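# Pull the straightened split pin out of the bracket

## Task

A loose bracket on the table has a clevis pin held in place by a split pin whose legs are already straight. Remove the split pin completely from the clevis pin, and make sure the bracket is upright when you finish. A pair of pliers is available, standing in a wooden block.

## Robot and tools

Robot: two six-joint arms, left_arm (base near y = +0.51 m) and right_arm (base near y = -0.55 m), facing each other across the table. left_arm has a five-finger left hand and right_arm a right hand. Scene frame: origin on the table top midway between the bases, z = 0 at the table surface, +z up. Arm names do not match image sides.

Hand point: a point 0.05 m in front of the palm and 0.15 m from the wrist flange along the fingers. Its +z runs along straight fingers, +y leaves the palm, +x crosses the palm away from the thumb on the right hand and toward the thumb on the left hand. Straight fingers end 0.06 to 0.07 m past the point, 0.06 m behind it along -y. A wrist bracket on the little-finger side sticks out up to 0.10 m and can strike things. With fingers level, the wrist can sit up to 0.11 m (palm down) or 0.23 m (palm up) below the point and reach the table first.

Row layout (used by execute_actions and move): 28 numbers, each in [-1, 1], always covering both arms. Order: left_arm dx, dy, dz, rx, ry, rz; left hand little, ring, middle, index, thumb_bend, thumb_turn, force_limit, speed; then the same 14 for right_arm. The pose numbers are offsets, not poses: they are measured along scene-frame axes from that arm's Hand target as it stood when the action or move began. 1.0 equals 0.6 m of travel or 180 degrees; rx, ry, rz form one rotation vector about the Hand target's position. Six zeros re-request the current Hand target. Translations longer than 1.0 are scaled down along their direction. Orientation is clipped each step to within 32 degrees of the measured one.

Hand numbers are absolute targets: fingers and thumb_bend -1 straight, +1 curled; thumb_turn -1 beside the palm, +1 opposite the fingers. force_limit maps -1..+1 to about 0..10 N at the fingertip (0..15 N for the two thumb motors). speed rises from nearly zero at -1 to full at +0.48 and stays full above; a full stroke takes 0.49 s. Use speed -0.94 or lower for a gentle grip. There is no 'unchanged' value: to keep a hand as it is, resend the last eight numbers you sent for it (or, before any were sent, its hand_measured six plus hand_force_limit and hand_speed). A motor only starts when its target changes by 0.002 or more. To grip harder, raise force_limit and send a more-closed target than hand_measured; to loosen, send a more-open one. With the thumb turned in, the hand holds objects about 0.035 to 0.065 m thick, or handles down to 0.025 m.

execute_actions: actions is a list of actions; each action is up to 15 rows, one per 1/30 s step; a short action repeats its last row. Every row in an action counts from the same start pose. cameras selects images (omit or ["all"] for all, [] for none). An empty actions list just reports state.

move: target is one row or a list of up to 15 rows; every row's offsets count from the Hand targets at the move's start, not from the previous row. speed is the path top speed in m/s, 0.002 to 3.6, default 0.25 (turning up to twice that in rad/s); one value or one per target. blend (m) rounds corners in a list. stop_force (N, 3 to 120, shared by both arms) ends an arm's path when it feels that much resistance along its travel; unreliable when the hand turns, and omit it when backing off a contact. zero (with stop_force) re-zeros moving arms first unless false. blocking=false returns after about 0.5 s while the move continues (not allowed with stop_force). Give all rows in a list identical hand numbers. The result adds a 'move:' line: done, off_target, moving, held, fault, plus limits such as paced or held. Paths run straight and ignore obstacles; avoid routing past an arm's own base.

wait: seconds 0 to 10, arms hold their commands. stop: brakes a running move. zoom_image: camera (cam_high, cam_low, cam_left_wrist, cam_right_wrist) and region [x0, y0, x1, y1] in pixels, at most 504 by 504, from the newest image. show_instructions: shows the reference pages. zero_wrist_force: arm is left_arm or right_arm; tares its wrist sensor. finished_scene: scene is the current scene's number; ends it irreversibly.

Results: end_effector_position (m), quaternion and velocities in the scene frame; Hand target is the pose later offsets count from, and the hand often rests slightly short of it, so send the gap as an offset if needed. hand_measured, hand_stopped_by (moving, target, force, stalled, fault) and hand_load_n list six values in motor order; a vanished grip shows as load near 0. Wrist force and torque are in the hand's own axes; 'within noise' means the arm is still. MOTOR HOT appears near 70 °C; at 85 °C the arm brakes for 30 to 60 s.

Avoid: pressing past firm contact (the arms are stiff), any outside force near 150 N or joint overload, which freezes an arm for 10 s; touching the other arm; closing one hand on the other's fingers; dropping, flinging or knocking anything off the table; fast swings with loads; excessive finger force. The bracket is loose and must end standing, so steady it while pulling gently and slowly.

Each tool is called after ">>>" by a JSON object that holds its "op" and its "data".

Reference images:

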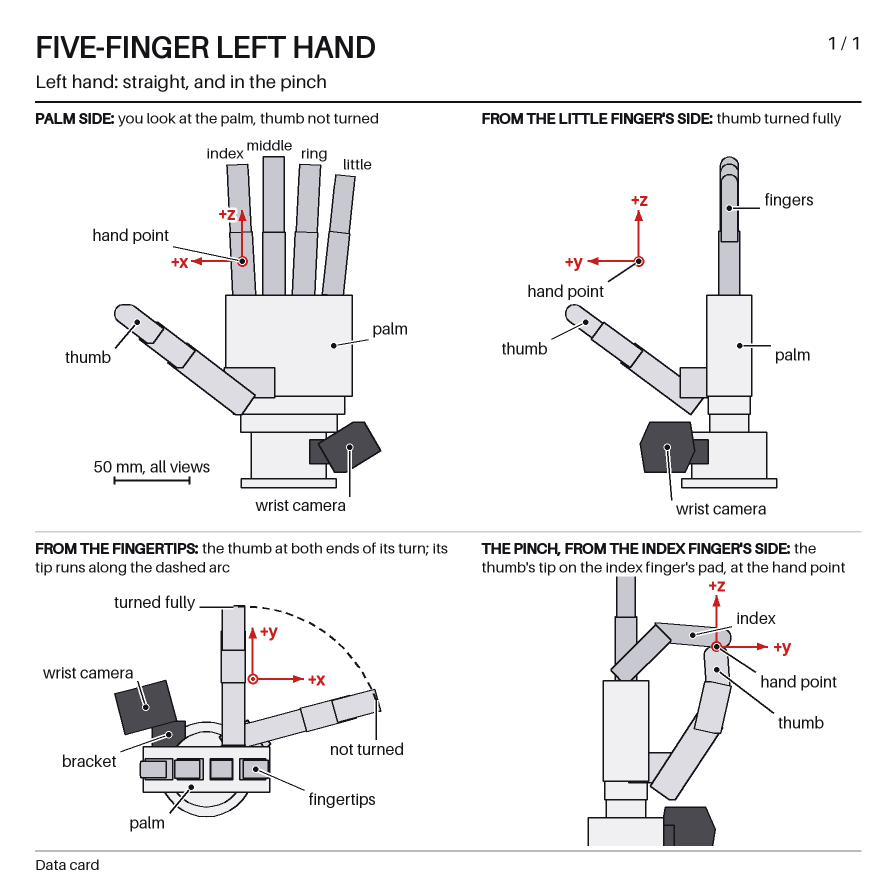

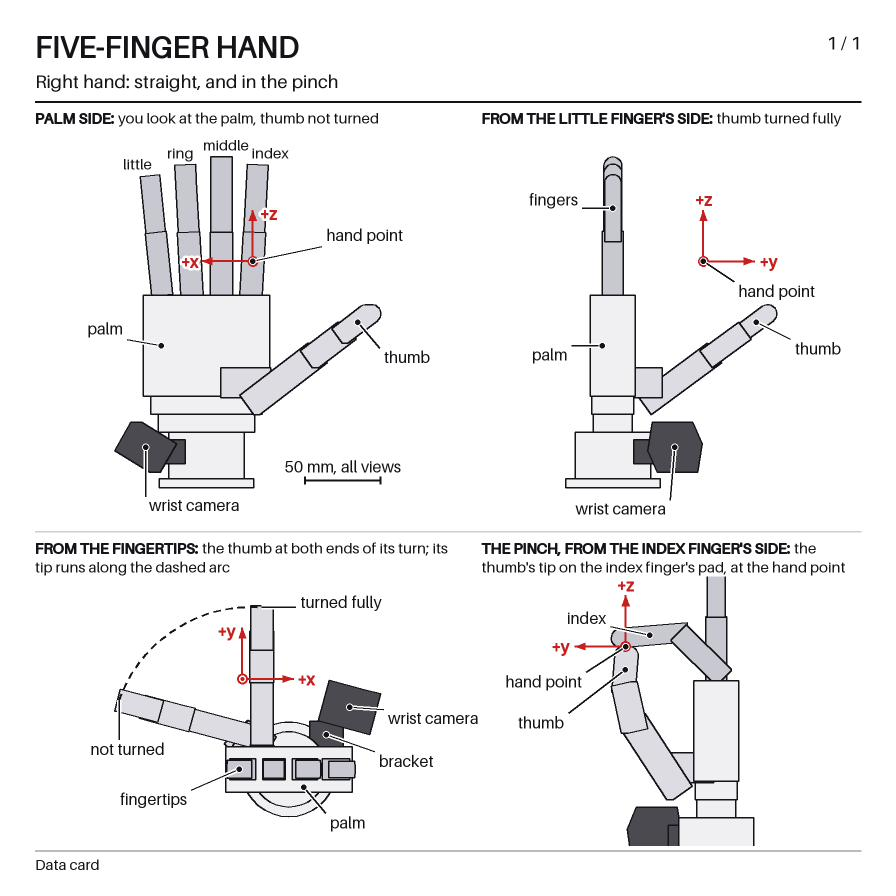

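## Session

>>> {"op": "execute_actions", "data": {"actions": []}}

Scene clock: 0.00 s.
left_arm: end_effector_position=(+0.0937, +0.2399, +0.4742) hand_measured=(-1.000, -1.000, -1.000, -1.000, -1.000, -1.000) hand_load_n=(+0.0, +0.0, +0.0, +0.0, +0.0, +0.0) hand_stopped_by=(target, target, target, target, target, target) hand_force_limit=0.00 hand_speed=-0.80 end_effector_quat_wxyz=(+0.011, +0.938, -0.346, -0.008) | right_arm: end_effector_position=(+0.1070, -0.2921, +0.4785) hand_measured=(-1.000, -1.000, -1.000, -1.000, -1.000, -1.000) hand_load_n=(+0.0, +0.0, +0.0, +0.0, +0.0, +0.0) hand_stopped_by=(target, target, target, target, target, target) hand_force_limit=0.00 hand_speed=-0.80 end_effector_quat_wxyz=(-0.020, -0.327, +0.945, +0.002)
Joint positions: left_arm=[4.344 -1.417 -1.362 1.193 -1.547 1.885] | right_arm=[-1.198 -1.696 1.33 1.977 1.567 -1.887]
Joint velocities: within noise
Joint torques (N m): no reading
Wrist force (N): no reading
Wrist torque (N m): no reading
Wrist force, peak (N): no reading
Hand target: left_arm +0.0937, +0.2399, +0.4742; +0.011, +0.938, -0.346, -0.008 | right_arm +0.1070, -0.2921, +0.4785; -0.020, -0.327, +0.945, +0.002

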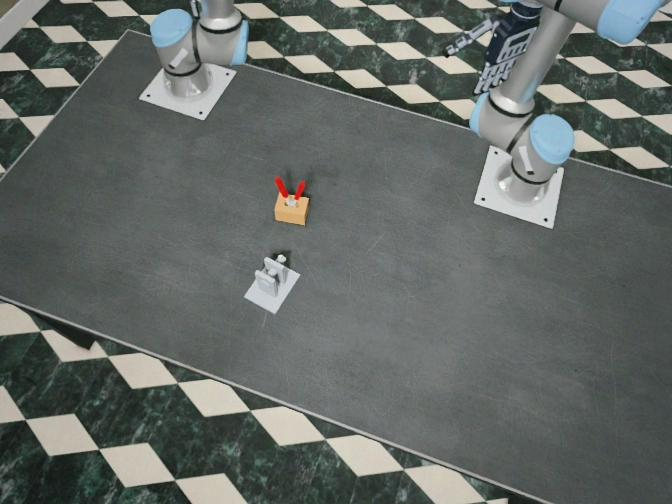

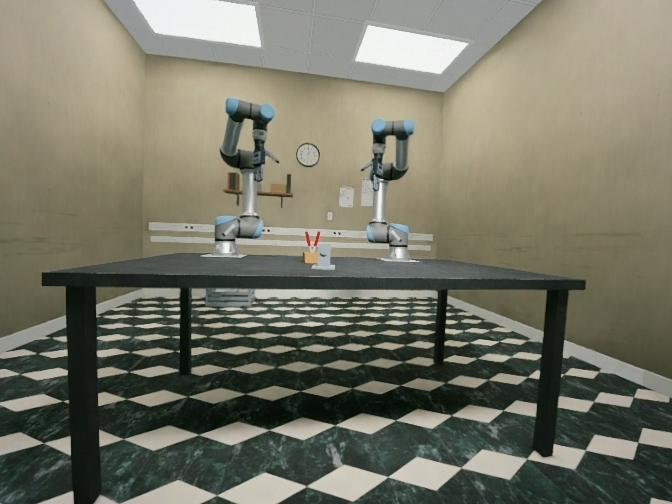

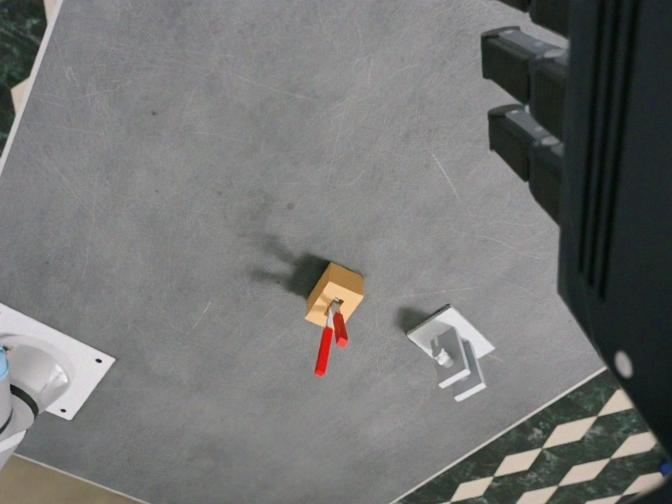

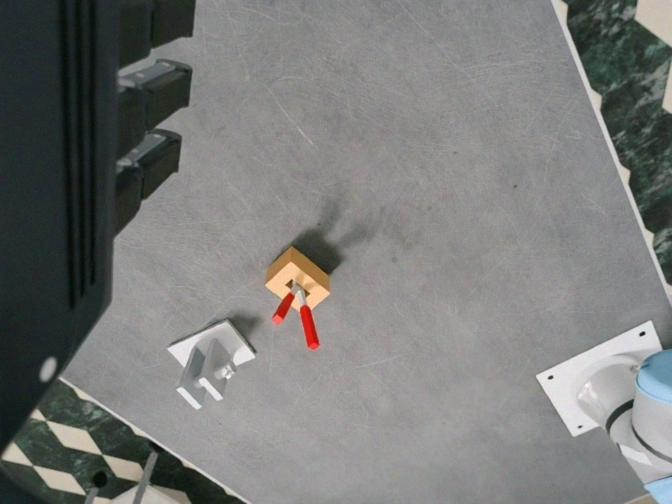

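>>> {"op": "zoom_image", "data": {"camera": "cam_high", "region": [220, 160, 340, 320]}}

>>> {"op": "zoom_image", "data": {"camera": "cam_low", "region": [290, 225, 350, 275]}}

>>> {"op": "zoom_image", "data": {"camera": "cam_left_wrist", "region": [280, 250, 510, 420]}}

>>> {"op": "zoom_image", "data": {"camera": "cam_right_wrist", "region": [150, 240, 360, 420]}}

Scaled by 3.150 from the camera's 672x504 image, which has a finer 960x720 frame.

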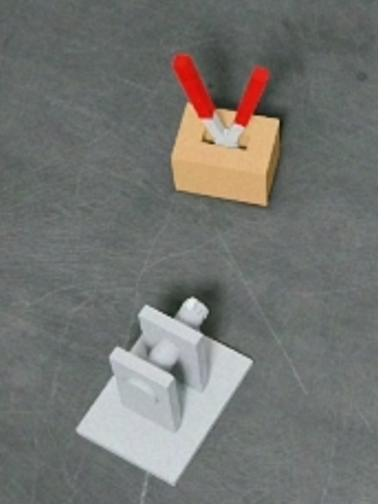

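Scaled by 8.400 from the camera's 672x504 image, which has a finer 960x720 frame.

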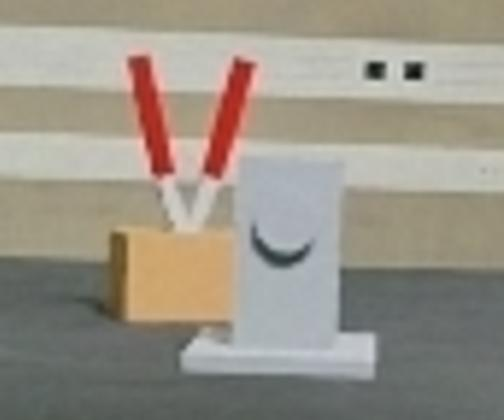

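Scaled by 2.191 from the camera's 672x504 image, which has a finer 960x720 frame.

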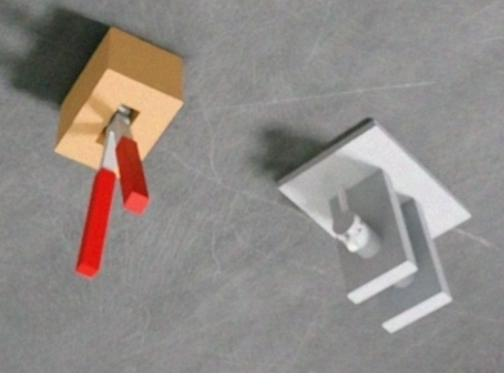

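Scaled by 2.400 from the camera's 672x504 image, which has a finer 960x720 frame.

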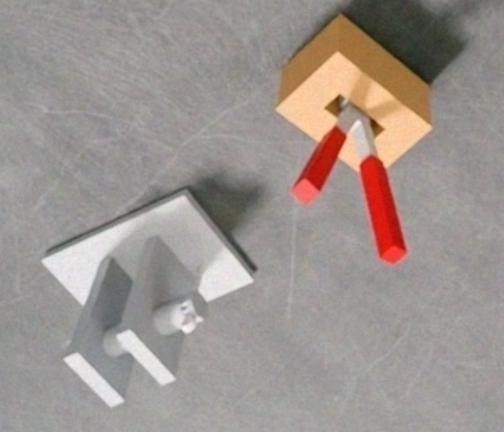

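>>> {"op": "move", "data": {"target": [0.542,-0.257,-0.36,0,0,0,-1,-1,-1,-1,-1,-1,0,-0.8,0,0,0,0,0,0,-1,-1,-1,-1,-1,-1,0,-0.8], "speed": 0.4}}

>>> {"op": "zoom_image", "data": {"camera": "cam_left_wrist", "region": [230, 140, 450, 340]}}

Scene clock: 12.77 s.
left_arm: end_effector_position=(+0.4188, +0.0858, +0.2583) hand_measured=(-1.000, -1.000, -1.000, -1.000, -1.000, -1.000) hand_load_n=(+0.0, +0.0, +0.0, +0.0, +0.0, +0.0) hand_stopped_by=(target, target, target, target, target, target) hand_force_limit=0.00 hand_speed=-0.80 end_effector_quat_wxyz=(+0.011, +0.938, -0.346, -0.008) | right_arm: end_effector_position=(+0.1070, -0.2921, +0.4785) hand_measured=(-1.000, -1.000, -1.000, -1.000, -1.000, -1.000) hand_load_n=(+0.0, +0.0, +0.0, +0.0, +0.0, +0.0) hand_stopped_by=(target, target, target, target, target, target) hand_force_limit=0.00 hand_speed=-0.80 end_effector_quat_wxyz=(-0.020, -0.327, +0.945, +0.002)
Joint positions: left_arm=[4.312 -2.271 -0.824 1.51 -1.547 1.853] | right_arm=[-1.198 -1.696 1.33 1.977 1.567 -1.887]
Joint velocities: within noise
Joint torques (N m): left_arm=[-10.59 42 25.55 -4.15 -1.36 -2.06] | right_arm=[1.34 -11.86 -16.14 2.6 0.03 -0.06]
Wrist force (N): left_arm=[0.0 0.3 -0.1] | right_arm=[-0.1 0.0 0.1]
Wrist torque (N m): left_arm=[0.07 0.03 -0.06] | right_arm=[0.01 0.02 -0.01]
Wrist force, peak (N): left_arm=[1.0 0.0 1.2] | right_arm=[-0.4 0.2 0.3]
Hand target: left_arm +0.4189, +0.0857, +0.2582; +0.011, +0.938, -0.346, -0.008 | right_arm +0.1070, -0.2921, +0.4785; -0.020, -0.327, +0.945, +0.002
Off the commanded pose: left_arm 0.000 m, 0 deg | right_arm 0.000 m, 0 deg.
move: done
camera_calibration:
cam_left_wrist: T_world_to_cam=[[0.806508, 0.589662, -0.0429323, -0.380463], [0.514831, -0.664743, 0.541356, -0.29798], [0.290678, -0.458711, -0.839697, 0.248691], [0, 0, 0, 1]] pos_world=[0.387967, 0.140341, 0.353805]

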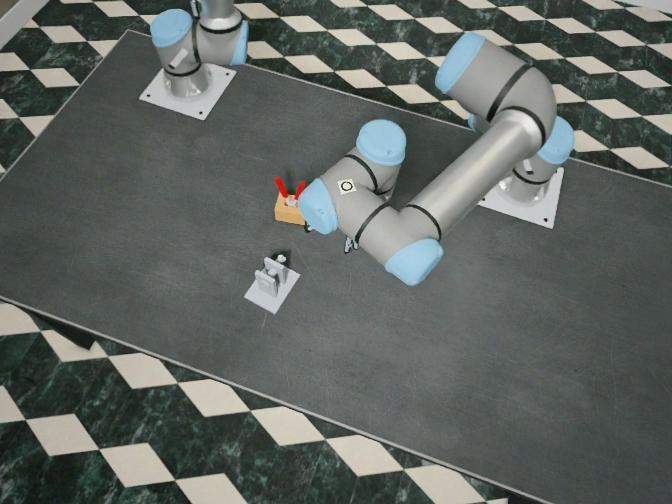

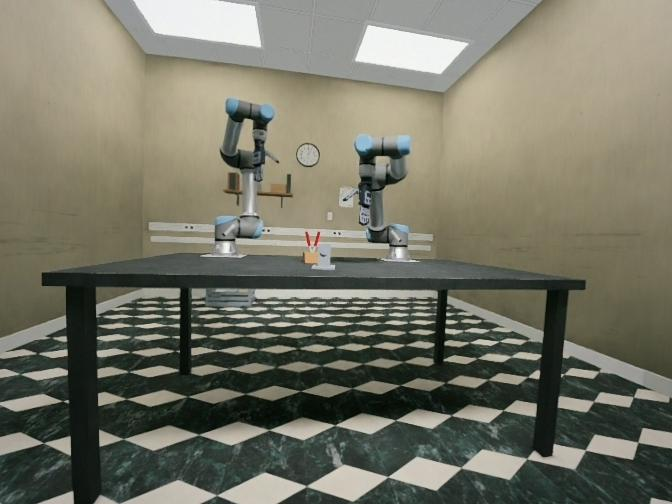

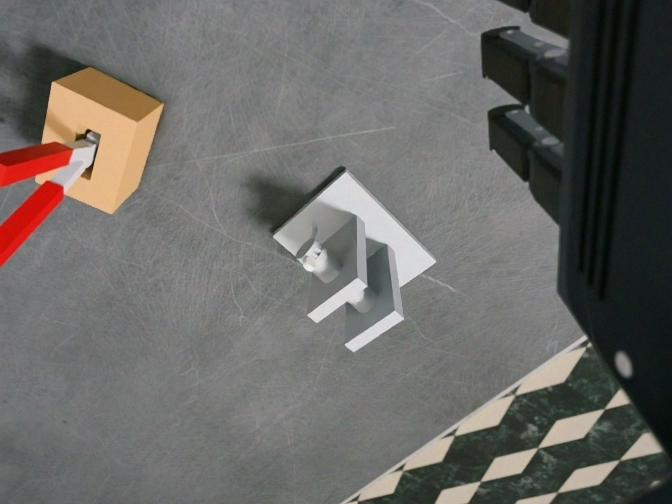

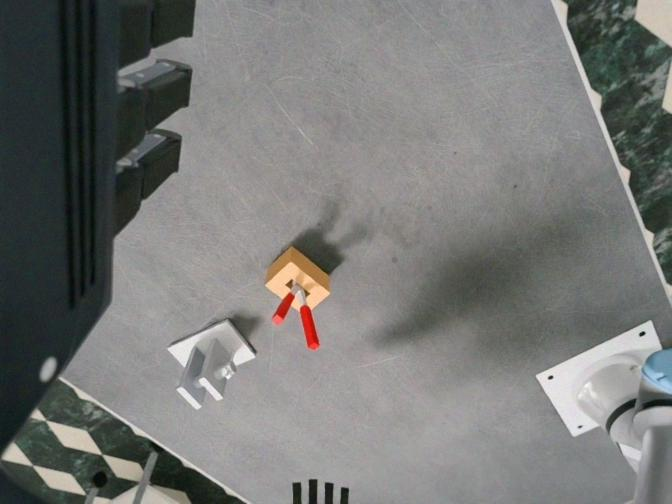

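Scaled by 2.291 from the camera's 672x504 image, which has a finer 960x720 frame.

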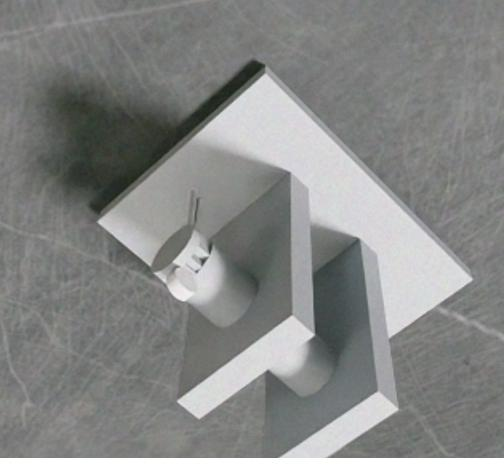

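>>> {"op": "move", "data": {"target": [[0.10,0.10,0,-0.1486,0.4324,0.5698,-1,-1,-1,-1,-1,1,0,-0.2,0,0,0,0,0,0,-1,-1,-1,-1,-1,-1,0,-0.8],[0.1185,0.0405,-0.147,-0.1486,0.4324,0.5698,-1,-1,-1,-1,-1,1,0,-0.2,0,0,0,0,0,0,-1,-1,-1,-1,-1,-1,0,-0.8]], "speed": 0.4}}

>>> {"op": "zoom_image", "data": {"camera": "cam_left_wrist", "region": [200, 100, 480, 340]}}

Scene clock: 38.67 s.
left_arm: end_effector_position=(+0.4900, +0.1100, +0.1701) hand_measured=(-1.000, -1.000, -1.000, -1.000, -1.000, +1.000) hand_load_n=(+0.0, +0.0, +0.0, +0.0, +0.0, +0.0) hand_stopped_by=(target, target, target, target, target, target) hand_force_limit=0.00 hand_speed=-0.20 end_effector_quat_wxyz=(+0.371, +0.625, +0.530, -0.437) | right_arm: end_effector_position=(+0.1070, -0.2921, +0.4785) hand_measured=(-1.000, -1.000, -1.000, -1.000, -1.000, -1.000) hand_load_n=(+0.0, +0.0, +0.0, +0.0, +0.0, +0.0) hand_stopped_by=(target, target, target, target, target, target) hand_force_limit=0.00 hand_speed=-0.80 end_effector_quat_wxyz=(-0.020, -0.327, +0.945, +0.002)
Joint positions: left_arm=[4.665 -2.275 -1.482 1.937 -0.361 0.266] | right_arm=[-1.198 -1.696 1.33 1.977 1.567 -1.887]
Joint velocities: within noise
Joint torques (N m): left_arm=[-10.92 38.95 20.82 -0.72 0.13 -1.87] | right_arm=[1.56 -11.63 -15.83 2.42 -0.16 -0.18]
Wrist force (N): left_arm=[2.0 0.7 -1.0] | right_arm=[-0.2 0.2 0.3]
Wrist torque (N m): left_arm=[0.25 -0.28 0.07] | right_arm=[0.01 0.02 -0.01]
Wrist force, peak (N): left_arm=[3.0 0.8 -0.6] | right_arm=[-0.3 0.2 0.5]
Hand target: left_arm +0.4900, +0.1100, +0.1700; +0.371, +0.625, +0.530, -0.437 | right_arm +0.1070, -0.2921, +0.4785; -0.020, -0.327, +0.945, +0.002
Off the commanded pose: left_arm 0.000 m, 0 deg | right_arm 0.000 m, 0 deg.
move: done
camera_calibration:
cam_left_wrist: T_world_to_cam=[[-0.949081, 0.223001, -0.222522, 0.475198], [0.312931, 0.748794, -0.584279, -0.135913], [0.0363282, -0.624162, -0.78045, 0.297923], [0, 0, 0, 1]] pos_world=[0.482709, 0.181753, 0.258845]

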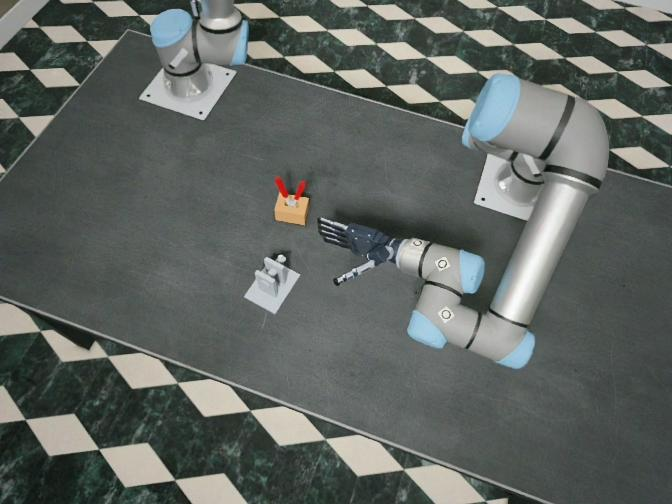

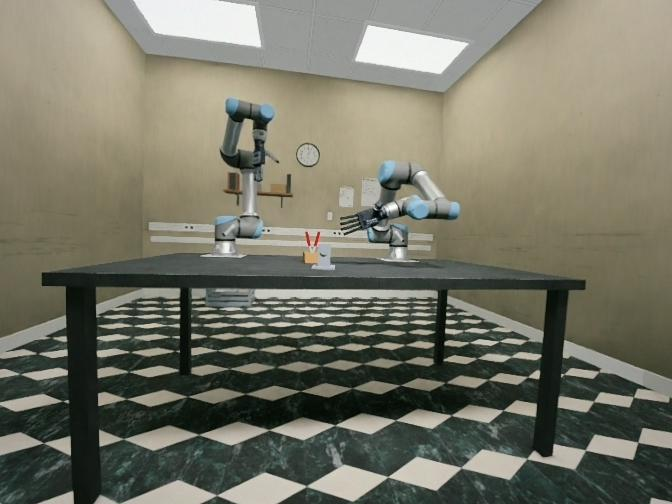

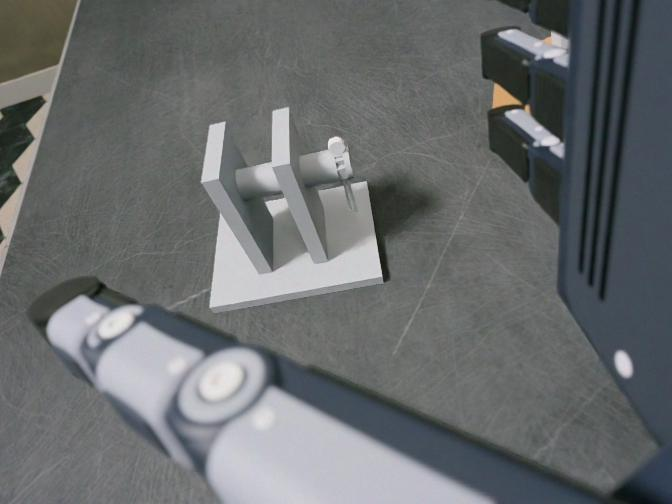

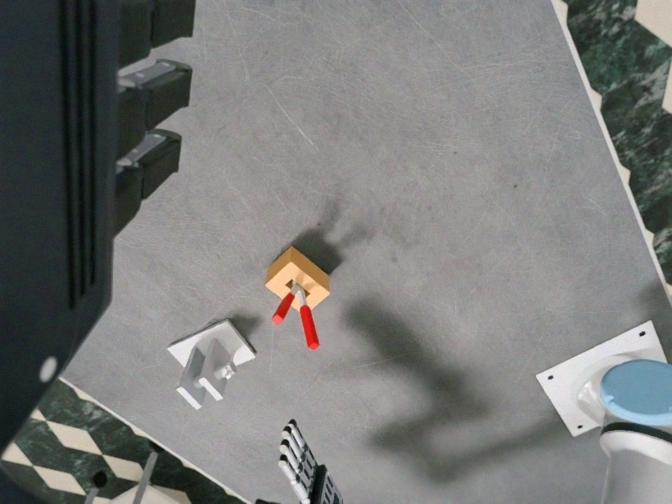

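Scaled by 1.800 from the camera's 672x504 image, which has a finer 960x720 frame.

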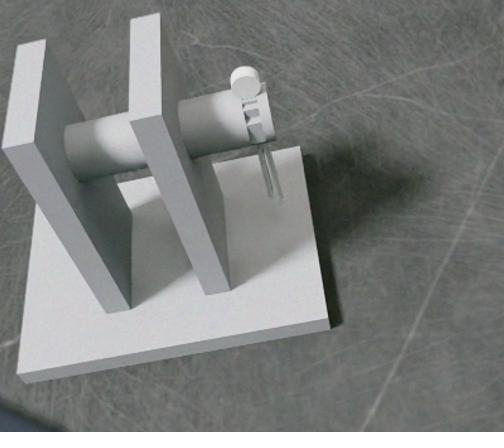

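>>> {"op": "zoom_image", "data": {"camera": "cam_left_wrist", "region": [300, 120, 380, 220]}}

Scaled by 5.040 from the camera's 672x504 image, which has a finer 960x720 frame.

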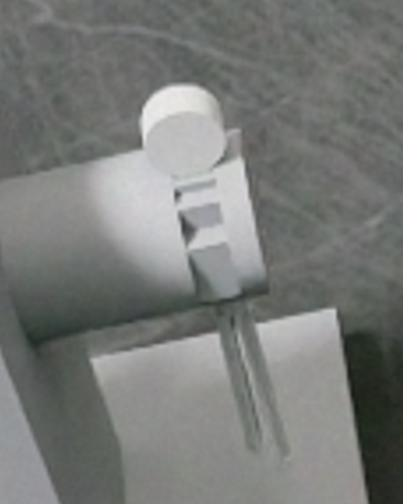

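>>> {"op": "move", "data": {"target": [0,0,0,0,0,0,-1,-1,-1,0,0,1,-0.7,-0.3,0,0,0,0,0,0,-1,-1,-1,-1,-1,-1,0,-0.8], "cameras": ["cam_left_wrist"]}}

>>> {"op": "zoom_image", "data": {"camera": "cam_left_wrist", "region": [200, 100, 480, 340]}}

Scene clock: 45.63 s.
left_arm: end_effector_position=(+0.4900, +0.1100, +0.1700) hand_measured=(-1.000, -1.000, -1.000, +0.000, +0.000, +1.000) hand_load_n=(+0.0, +0.0, +0.0, +0.0, +0.0, +0.5) hand_stopped_by=(target, target, target, target, target, target) hand_force_limit=-0.70 hand_speed=-0.30 end_effector_quat_wxyz=(+0.371, +0.625, +0.530, -0.437) | right_arm: end_effector_position=(+0.1070, -0.2921, +0.4785) hand_measured=(-1.000, -1.000, -1.000, -1.000, -1.000, -1.000) hand_load_n=(+0.0, +0.0, +0.0, +0.0, +0.0, +0.5) hand_stopped_by=(target, target, target, target, target, target) hand_force_limit=0.00 hand_speed=-0.80 end_effector_quat_wxyz=(-0.020, -0.327, +0.945, +0.002)
Joint positions: left_arm=[4.665 -2.275 -1.482 1.937 -0.361 0.266] | right_arm=[-1.198 -1.696 1.33 1.977 1.567 -1.887]
Joint velocities: within noise
Joint torques (N m): left_arm=[-10.21 47.69 9.96 -0.67 0.08 -1.88] | right_arm=[1.49 -11.89 -16.37 2.46 -0.11 -0.13]
Wrist force (N): left_arm=[1.9 0.7 -1.2] | right_arm=[-0.2 0.0 0.1]
Wrist torque (N m): left_arm=[0.25 -0.27 0.07] | right_arm=[0.00 0.04 -0.01]
Wrist force, peak (N): left_arm=[1.9 1.0 -1.2] | right_arm=[-0.4 0.0 0.4]
Hand target: left_arm +0.4900, +0.1100, +0.1700; +0.371, +0.625, +0.530, -0.437 | right_arm +0.1070, -0.2921, +0.4785; -0.020, -0.327, +0.945, +0.002
Off the commanded pose: left_arm 0.000 m, 0 deg | right_arm 0.000 m, 0 deg.
move: done
camera_calibration:
cam_left_wrist: T_world_to_cam=[[-0.949108, 0.222884, -0.222524, 0.475233], [0.312837, 0.748872, -0.584229, -0.135878], [0.0364266, -0.624111, -0.780486, 0.297735], [0, 0, 0, 1]] pos_world=[0.482709, 0.181653, 0.258745]
Images, in order (width x height): cam_left_wrist 672x504.

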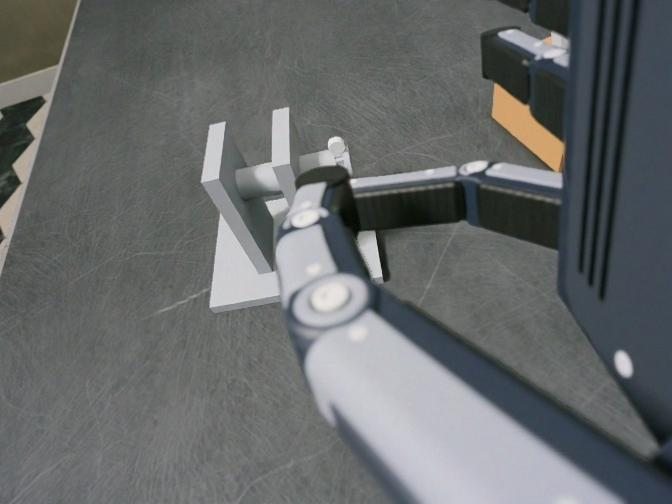

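Scaled by 1.800 from the camera's 672x504 image, which has a finer 960x720 frame.

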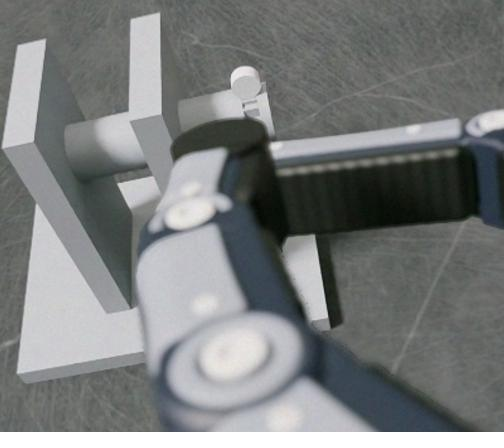

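>>> {"op": "move", "data": {"target": [[0,0,0,0,0,0,-1,-1,-1,0,0,1,-0.7,-0.3,0.4,-0.05,-0.2,0.2497,0.5248,-0.5391,-1,-1,-1,-1,-1,-1,0,-0.8],[0,0,0,0,0,0,-1,-1,-1,0,0,1,-0.7,-0.3,0.562,0.165,-0.4775,0.2497,0.5248,-0.5391,-1,-1,-1,-1,-1,-1,0,-0.8]], "speed": 0.45, "cameras": ["cam_right_wrist","cam_high"]}}

>>> {"op": "zoom_image", "data": {"camera": "cam_right_wrist", "region": [200, 100, 480, 340]}}

Scene clock: 60.27 s.
left_arm: end_effector_position=(+0.4900, +0.1100, +0.1700) hand_measured=(-1.000, -1.000, -1.000, +0.000, +0.000, +1.000) hand_load_n=(+0.0, +0.0, +0.0, +0.0, +0.0, +0.0) hand_stopped_by=(target, target, target, target, target, target) hand_force_limit=-0.70 hand_speed=-0.30 end_effector_quat_wxyz=(+0.371, +0.625, +0.530, -0.437) | right_arm: end_effector_position=(+0.4441, -0.1931, +0.1920) hand_measured=(-1.000, -1.000, -1.000, -1.000, -1.000, -1.000) hand_load_n=(+0.0, +0.0, +0.0, +0.0, +0.0, +0.0) hand_stopped_by=(target, target, target, target, target, target) hand_force_limit=0.00 hand_speed=-0.80 end_effector_quat_wxyz=(-0.501, +0.499, +0.500, +0.500)
Joint positions: left_arm=[4.665 -2.275 -1.482 1.937 -0.361 0.266] | right_arm=[-1.603 -0.889 2.119 1.947 0.056 -1.607]
Joint velocities: within noise
Joint torques (N m): left_arm=[-9.76 48.04 11.89 -1 0.3 -1.87] | right_arm=[12.61 -22.46 -15.35 -1.59 -1.56 1.73]
Wrist force (N): left_arm=[1.8 0.8 -1.1] | right_arm=[-1.7 0.9 -0.6]
Wrist torque (N m): left_arm=[0.26 -0.26 0.06] | right_arm=[0.23 0.26 -0.15]
Wrist force, peak (N): left_arm=[2.0 0.8 -1.3] | right_arm=[-2.8 1.2 -0.3]
Hand target: left_arm +0.4900, +0.1100, +0.1700; +0.371, +0.625, +0.530, -0.437 | right_arm +0.4442, -0.1931, +0.1920; +0.500, -0.500, -0.500, -0.500
Off the commanded pose: left_arm 0.000 m, 0 deg | right_arm 0.000 m, 0 deg.
move: done
camera_calibration:
cam_right_wrist: T_world_to_cam=[[0.962065, -0.0198459, 0.272099, -0.486262], [0.224081, -0.511436, -0.829591, -0.0383469], [0.155625, 0.859092, -0.487588, 0.307022], [0, 0, 0, 1]] pos_world=[0.428628, -0.293023, 0.250199]
Images, in order (width x height): cam_high 672x504, cam_right_wrist 672x504.

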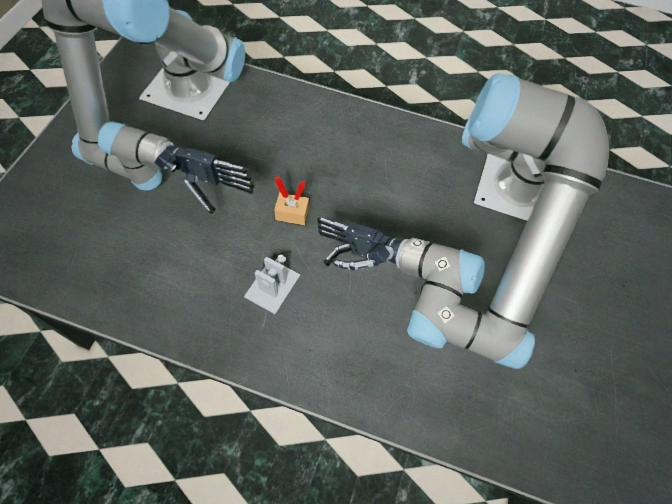

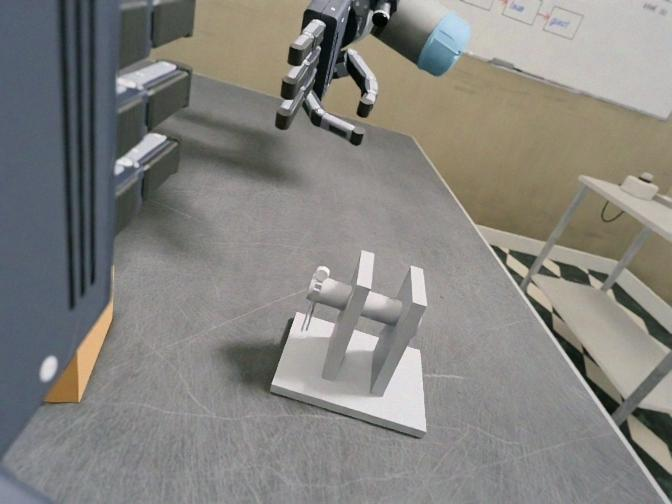

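Scaled by 1.800 from the camera's 672x504 image, which has a finer 960x720 frame.

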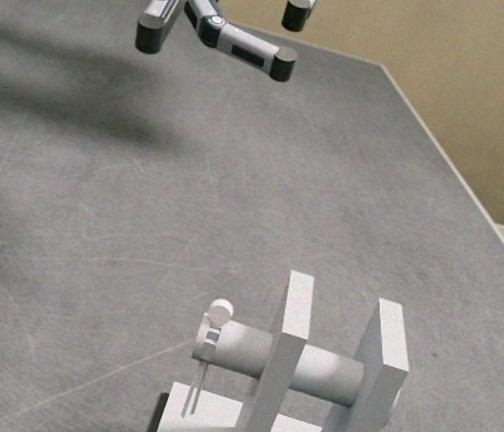

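>>> {"op": "move", "data": {"target": [-0.033,-0.242,-0.058,0,0,0,-1,-1,-1,-0.1,-0.1,0.75,-0.7,-0.3,0,-0.067,0,0,0,0,-1,-1,-1,-1,-1,-1,0,-0.8], "cameras": ["cam_right_wrist","cam_left_wrist"]}}

>>> {"op": "zoom_image", "data": {"camera": "cam_right_wrist", "region": [220, 140, 430, 320]}}

Scene clock: 78.50 s.
left_arm: end_effector_position=(+0.4702, -0.0352, +0.1353) hand_measured=(-1.000, -1.000, -1.000, -0.100, -0.100, +0.750) hand_load_n=(+0.0, +0.0, +0.0, +0.0, +0.0, +0.0) hand_stopped_by=(target, target, target, target, target, target) hand_force_limit=-0.70 hand_speed=-0.30 end_effector_quat_wxyz=(+0.371, +0.625, +0.530, -0.437) | right_arm: end_effector_position=(+0.4441, -0.2333, +0.1920) hand_measured=(-1.000, -1.000, -1.000, -1.000, -1.000, -1.000) hand_load_n=(+0.0, +0.0, +0.0, +0.0, +0.0, +0.0) hand_stopped_by=(target, target, target, target, target, target) hand_force_limit=0.00 hand_speed=-0.80 end_effector_quat_wxyz=(-0.500, +0.500, +0.500, +0.500)
Joint positions: left_arm=[4.385 -2.315 -1.303 2.52 -0.394 -0.505] | right_arm=[-1.703 -0.895 2.137 1.909 0.156 -1.58]
Joint velocities: within noise
Joint torques (N m): left_arm=[-11.28 53.88 11.12 0.21 -0.24 -1.88] | right_arm=[-9.88 -49.8 -6.12 -1.38 1.57 1.75]
Wrist force (N): left_arm=[2.2 0.6 -1.6] | right_arm=[-1.7 1.0 -0.7]
Wrist torque (N m): left_arm=[0.26 -0.32 0.09] | right_arm=[0.24 0.25 -0.16]
Wrist force, peak (N): left_arm=[2.6 1.0 -1.0] | right_arm=[-1.9 1.0 -1.1]
Hand target: left_arm +0.4702, -0.0352, +0.1352; +0.371, +0.625, +0.530, -0.437 | right_arm +0.4442, -0.2333, +0.1920; +0.500, -0.500, -0.500, -0.500
Off the commanded pose: left_arm 0.000 m, 0 deg | right_arm 0.000 m, 0 deg.
move: done
camera_calibration:
cam_left_wrist: T_world_to_cam=[[-0.949023, 0.223306, -0.222464, 0.48099], [0.31313, 0.748789, -0.584179, -0.0414403], [0.0361274, -0.624059, -0.780541, 0.180965], [0, 0, 0, 1]] pos_world=[0.462909, 0.0365545, 0.224045]
cam_right_wrist: T_world_to_cam=[[0.962097, -0.0196783, 0.271998, -0.48702], [0.224004, -0.511833, -0.829366, -0.0589786], [0.155538, 0.858859, -0.488025, 0.341676], [0, 0, 0, 1]] pos_world=[0.428628, -0.333223, 0.2503]
Images, in order (width x height): cam_left_wrist 672x504, cam_right_wrist 672x504.

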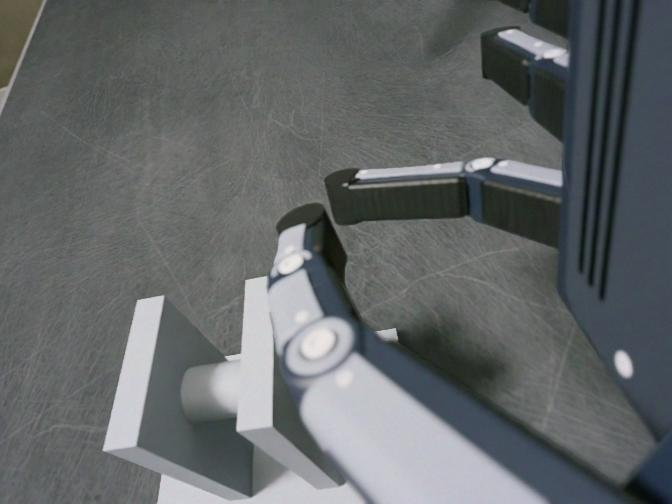

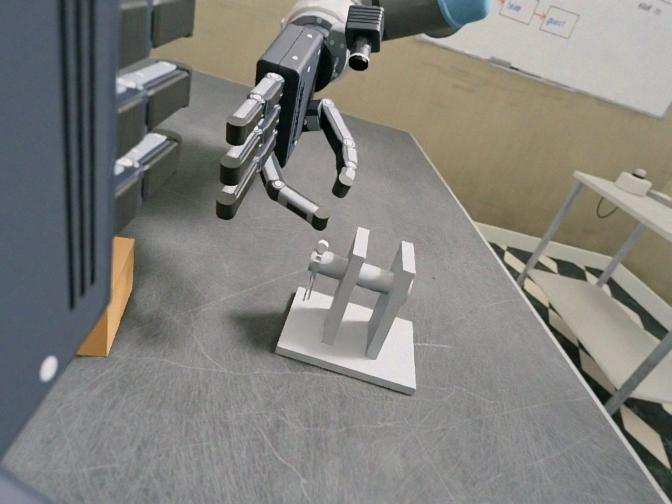

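Scaled by 2.400 from the camera's 672x504 image, which has a finer 960x720 frame.

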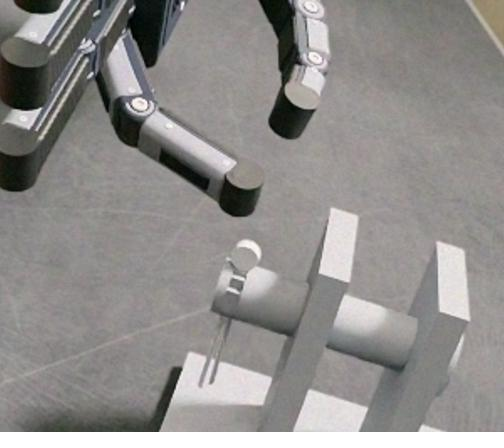

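>>> {"op": "move", "data": {"target": [0,0,0,0,0,0,-1,-1,-1,-0.1,-0.1,0.3,-0.7,-0.3,0,0,0,0,0,0,-1,-1,-1,-1,-1,-1,0,-0.8], "cameras": ["cam_right_wrist","cam_left_wrist"]}}

>>> {"op": "zoom_image", "data": {"camera": "cam_right_wrist", "region": [220, 140, 430, 320]}}

>>> {"op": "zoom_image", "data": {"camera": "cam_left_wrist", "region": [230, 130, 440, 310]}}

Scene clock: 85.93 s.
left_arm: end_effector_position=(+0.4702, -0.0352, +0.1352) hand_measured=(-1.000, -1.000, -1.000, -0.100, -0.100, +0.300) hand_load_n=(+0.0, +0.0, +0.0, +0.0, +0.0, +0.0) hand_stopped_by=(target, target, target, target, target, target) hand_force_limit=-0.70 hand_speed=-0.30 end_effector_quat_wxyz=(+0.371, +0.625, +0.530, -0.437) | right_arm: end_effector_position=(+0.4442, -0.2333, +0.1920) hand_measured=(-1.000, -1.000, -1.000, -1.000, -1.000, -1.000) hand_load_n=(+0.0, +0.0, +0.0, +0.0, +0.0, +0.0) hand_stopped_by=(target, target, target, target, target, target) hand_force_limit=0.00 hand_speed=-0.80 end_effector_quat_wxyz=(-0.500, +0.500, +0.500, +0.500)
Joint positions: left_arm=[4.385 -2.315 -1.303 2.521 -0.394 -0.506] | right_arm=[-1.703 -0.895 2.137 1.909 0.156 -1.58]
Joint velocities: within noise
Joint torques (N m): left_arm=[-11.22 54.65 11.09 -0.01 -0.13 -1.76] | right_arm=[-9.82 -47.87 -13.88 -1.41 1.36 1.71]
Wrist force (N): left_arm=[1.9 0.6 -1.6] | right_arm=[-1.8 1.1 -0.7]
Wrist torque (N m): left_arm=[0.26 -0.28 0.07] | right_arm=[0.26 0.27 -0.16]
Wrist force, peak (N): left_arm=[2.1 0.6 -1.7] | right_arm=[-1.8 1.0 -1.0]
Hand target: left_arm +0.4702, -0.0352, +0.1352; +0.371, +0.625, +0.530, -0.437 | right_arm +0.4442, -0.2333, +0.1920; +0.500, -0.500, -0.500, -0.500
Off the commanded pose: left_arm 0.000 m, 0 deg | right_arm 0.000 m, 0 deg.
move: done
camera_calibration:
cam_left_wrist: T_world_to_cam=[[-0.949108, 0.222884, -0.222524, 0.481059], [0.312837, 0.748872, -0.584229, -0.0412786], [0.0364266, -0.624111, -0.780486, 0.180674], [0, 0, 0, 1]] pos_world=[0.462909, 0.0364527, 0.223945]
cam_right_wrist: T_world_to_cam=[[0.962081, -0.0197596, 0.272047, -0.487053], [0.224003, -0.511853, -0.829355, -0.0589874], [0.155636, 0.858846, -0.488018, 0.341628], [0, 0, 0, 1]] pos_world=[0.428628, -0.333223, 0.2503]
Images, in order (width x height): cam_left_wrist 672x504, cam_right_wrist 672x504.

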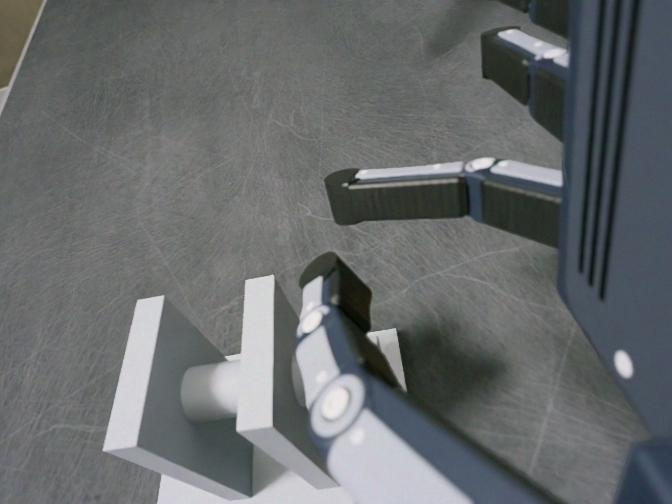

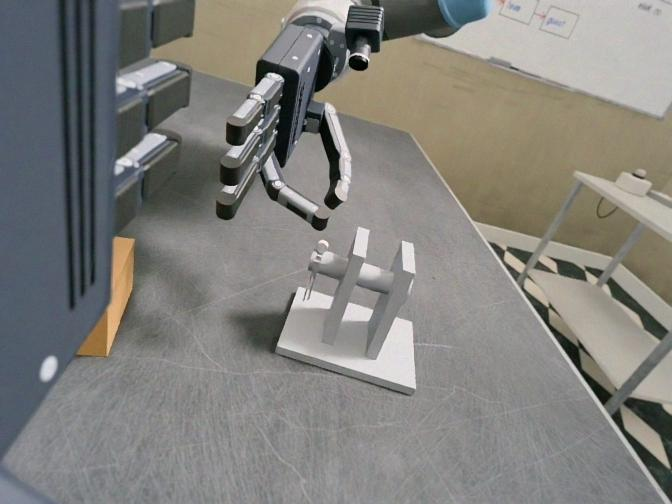

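Scaled by 2.400 from the camera's 672x504 image, which has a finer 960x720 frame.

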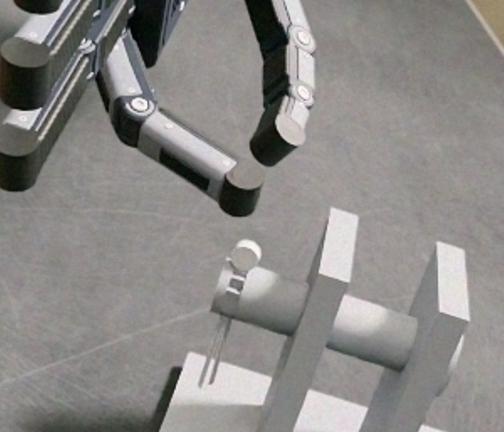

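Scaled by 2.400 from the camera's 672x504 image, which has a finer 960x720 frame.

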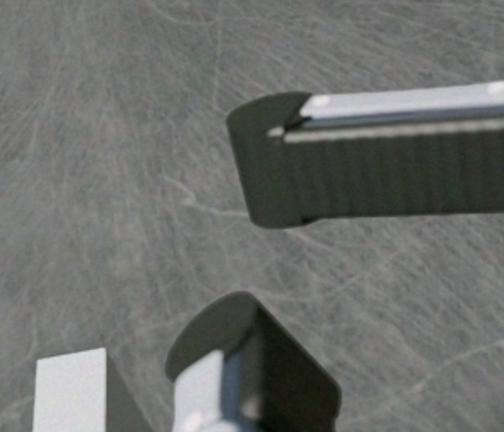

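>>> {"op": "move", "data": {"target": [0.006,0.02,-0.037,0,0,0,-1,-1,-1,-0.1,-0.1,0.3,-0.7,-0.3,0,0,0,0,0,0,-1,-1,-1,-1,-1,-1,0,-0.8], "speed": 0.1, "cameras": ["cam_right_wrist","cam_left_wrist"]}}

>>> {"op": "zoom_image", "data": {"camera": "cam_right_wrist", "region": [270, 180, 390, 280]}}

>>> {"op": "zoom_image", "data": {"camera": "cam_left_wrist", "region": [230, 130, 440, 310]}}

Scene clock: 99.60 s.
left_arm: end_effector_position=(+0.4738, -0.0232, +0.1132) hand_measured=(-1.000, -1.000, -1.000, -0.100, -0.100, +0.300) hand_load_n=(+0.0, +0.0, +0.0, +0.0, +0.0, +0.5) hand_stopped_by=(target, target, target, target, target, target) hand_force_limit=-0.70 hand_speed=-0.30 end_effector_quat_wxyz=(+0.371, +0.625, +0.530, -0.437) | right_arm: end_effector_position=(+0.4442, -0.2333, +0.1920) hand_measured=(-1.000, -1.000, -1.000, -1.000, -1.000, -1.000) hand_load_n=(+0.0, +0.0, +0.0, +0.0, +0.0, +0.0) hand_stopped_by=(target, target, target, target, target, target) hand_force_limit=0.00 hand_speed=-0.80 end_effector_quat_wxyz=(-0.500, +0.500, +0.500, +0.500)
Joint positions: left_arm=[4.408 -2.343 -1.329 2.525 -0.385 -0.452] | right_arm=[-1.703 -0.895 2.137 1.909 0.156 -1.58]
Joint velocities: within noise
Joint torques (N m): left_arm=[12.05 41.47 9.95 -3.42 2.6 2.27] | right_arm=[-8.61 -47.91 -13.9 -1.25 1.43 1.77]
Wrist force (N): left_arm=[2.1 0.6 -1.3] | right_arm=[-1.6 0.7 -0.7]
Wrist torque (N m): left_arm=[0.22 -0.31 0.10] | right_arm=[0.20 0.23 -0.15]
Wrist force, peak (N): left_arm=[2.5 0.4 -1.6] | right_arm=[-2.0 0.9 -0.9]
Hand target: left_arm +0.4738, -0.0232, +0.1130; +0.371, +0.625, +0.530, -0.437 | right_arm +0.4442, -0.2333, +0.1920; +0.500, -0.500, -0.500, -0.500
Off the commanded pose: left_arm 0.000 m, 0 deg | right_arm 0.000 m, 0 deg.
move: done
camera_calibration:
cam_left_wrist: T_world_to_cam=[[-0.949108, 0.222884, -0.222524, 0.476789], [0.312837, 0.748872, -0.584229, -0.0642715], [0.0364266, -0.624111, -0.780486, 0.170787], [0, 0, 0, 1]] pos_world=[0.466409, 0.0484527, 0.201845]
cam_right_wrist: T_world_to_cam=[[0.96206, -0.019711, 0.272126, -0.487047], [0.224095, -0.511856, -0.829328, -0.0590345], [0.155636, 0.858845, -0.488019, 0.341628], [0, 0, 0, 1]] pos_world=[0.428628, -0.333223, 0.2503]
Images, in order (width x height): cam_left_wrist 672x504, cam_right_wrist 672x504.

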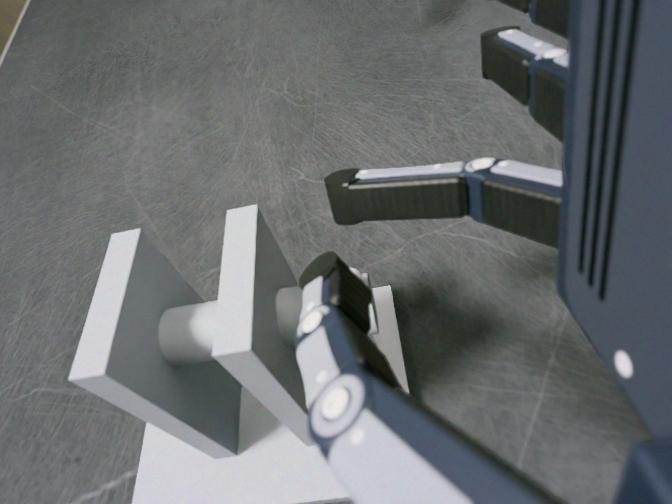

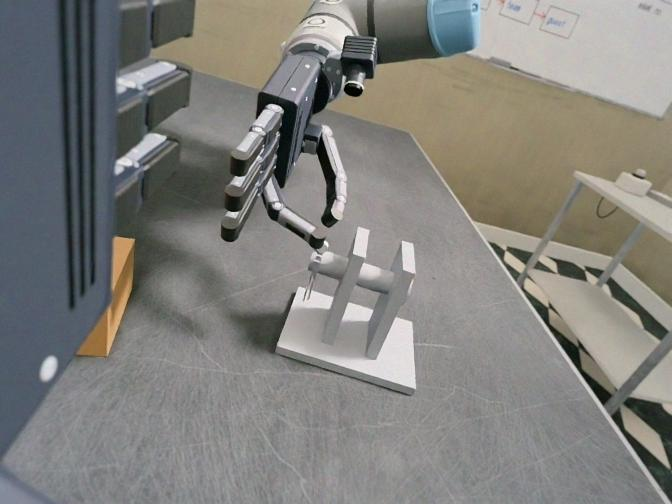

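Scaled by 4.200 from the camera's 672x504 image, which has a finer 960x720 frame.

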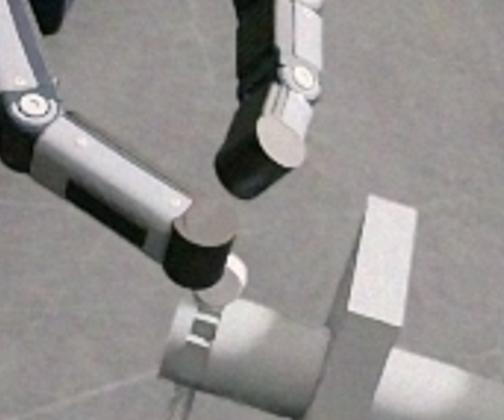

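Scaled by 2.400 from the camera's 672x504 image, which has a finer 960x720 frame.

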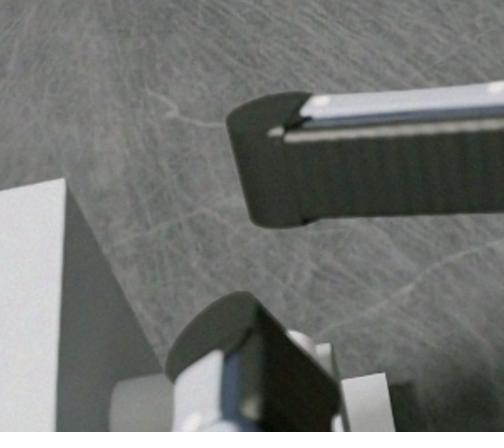

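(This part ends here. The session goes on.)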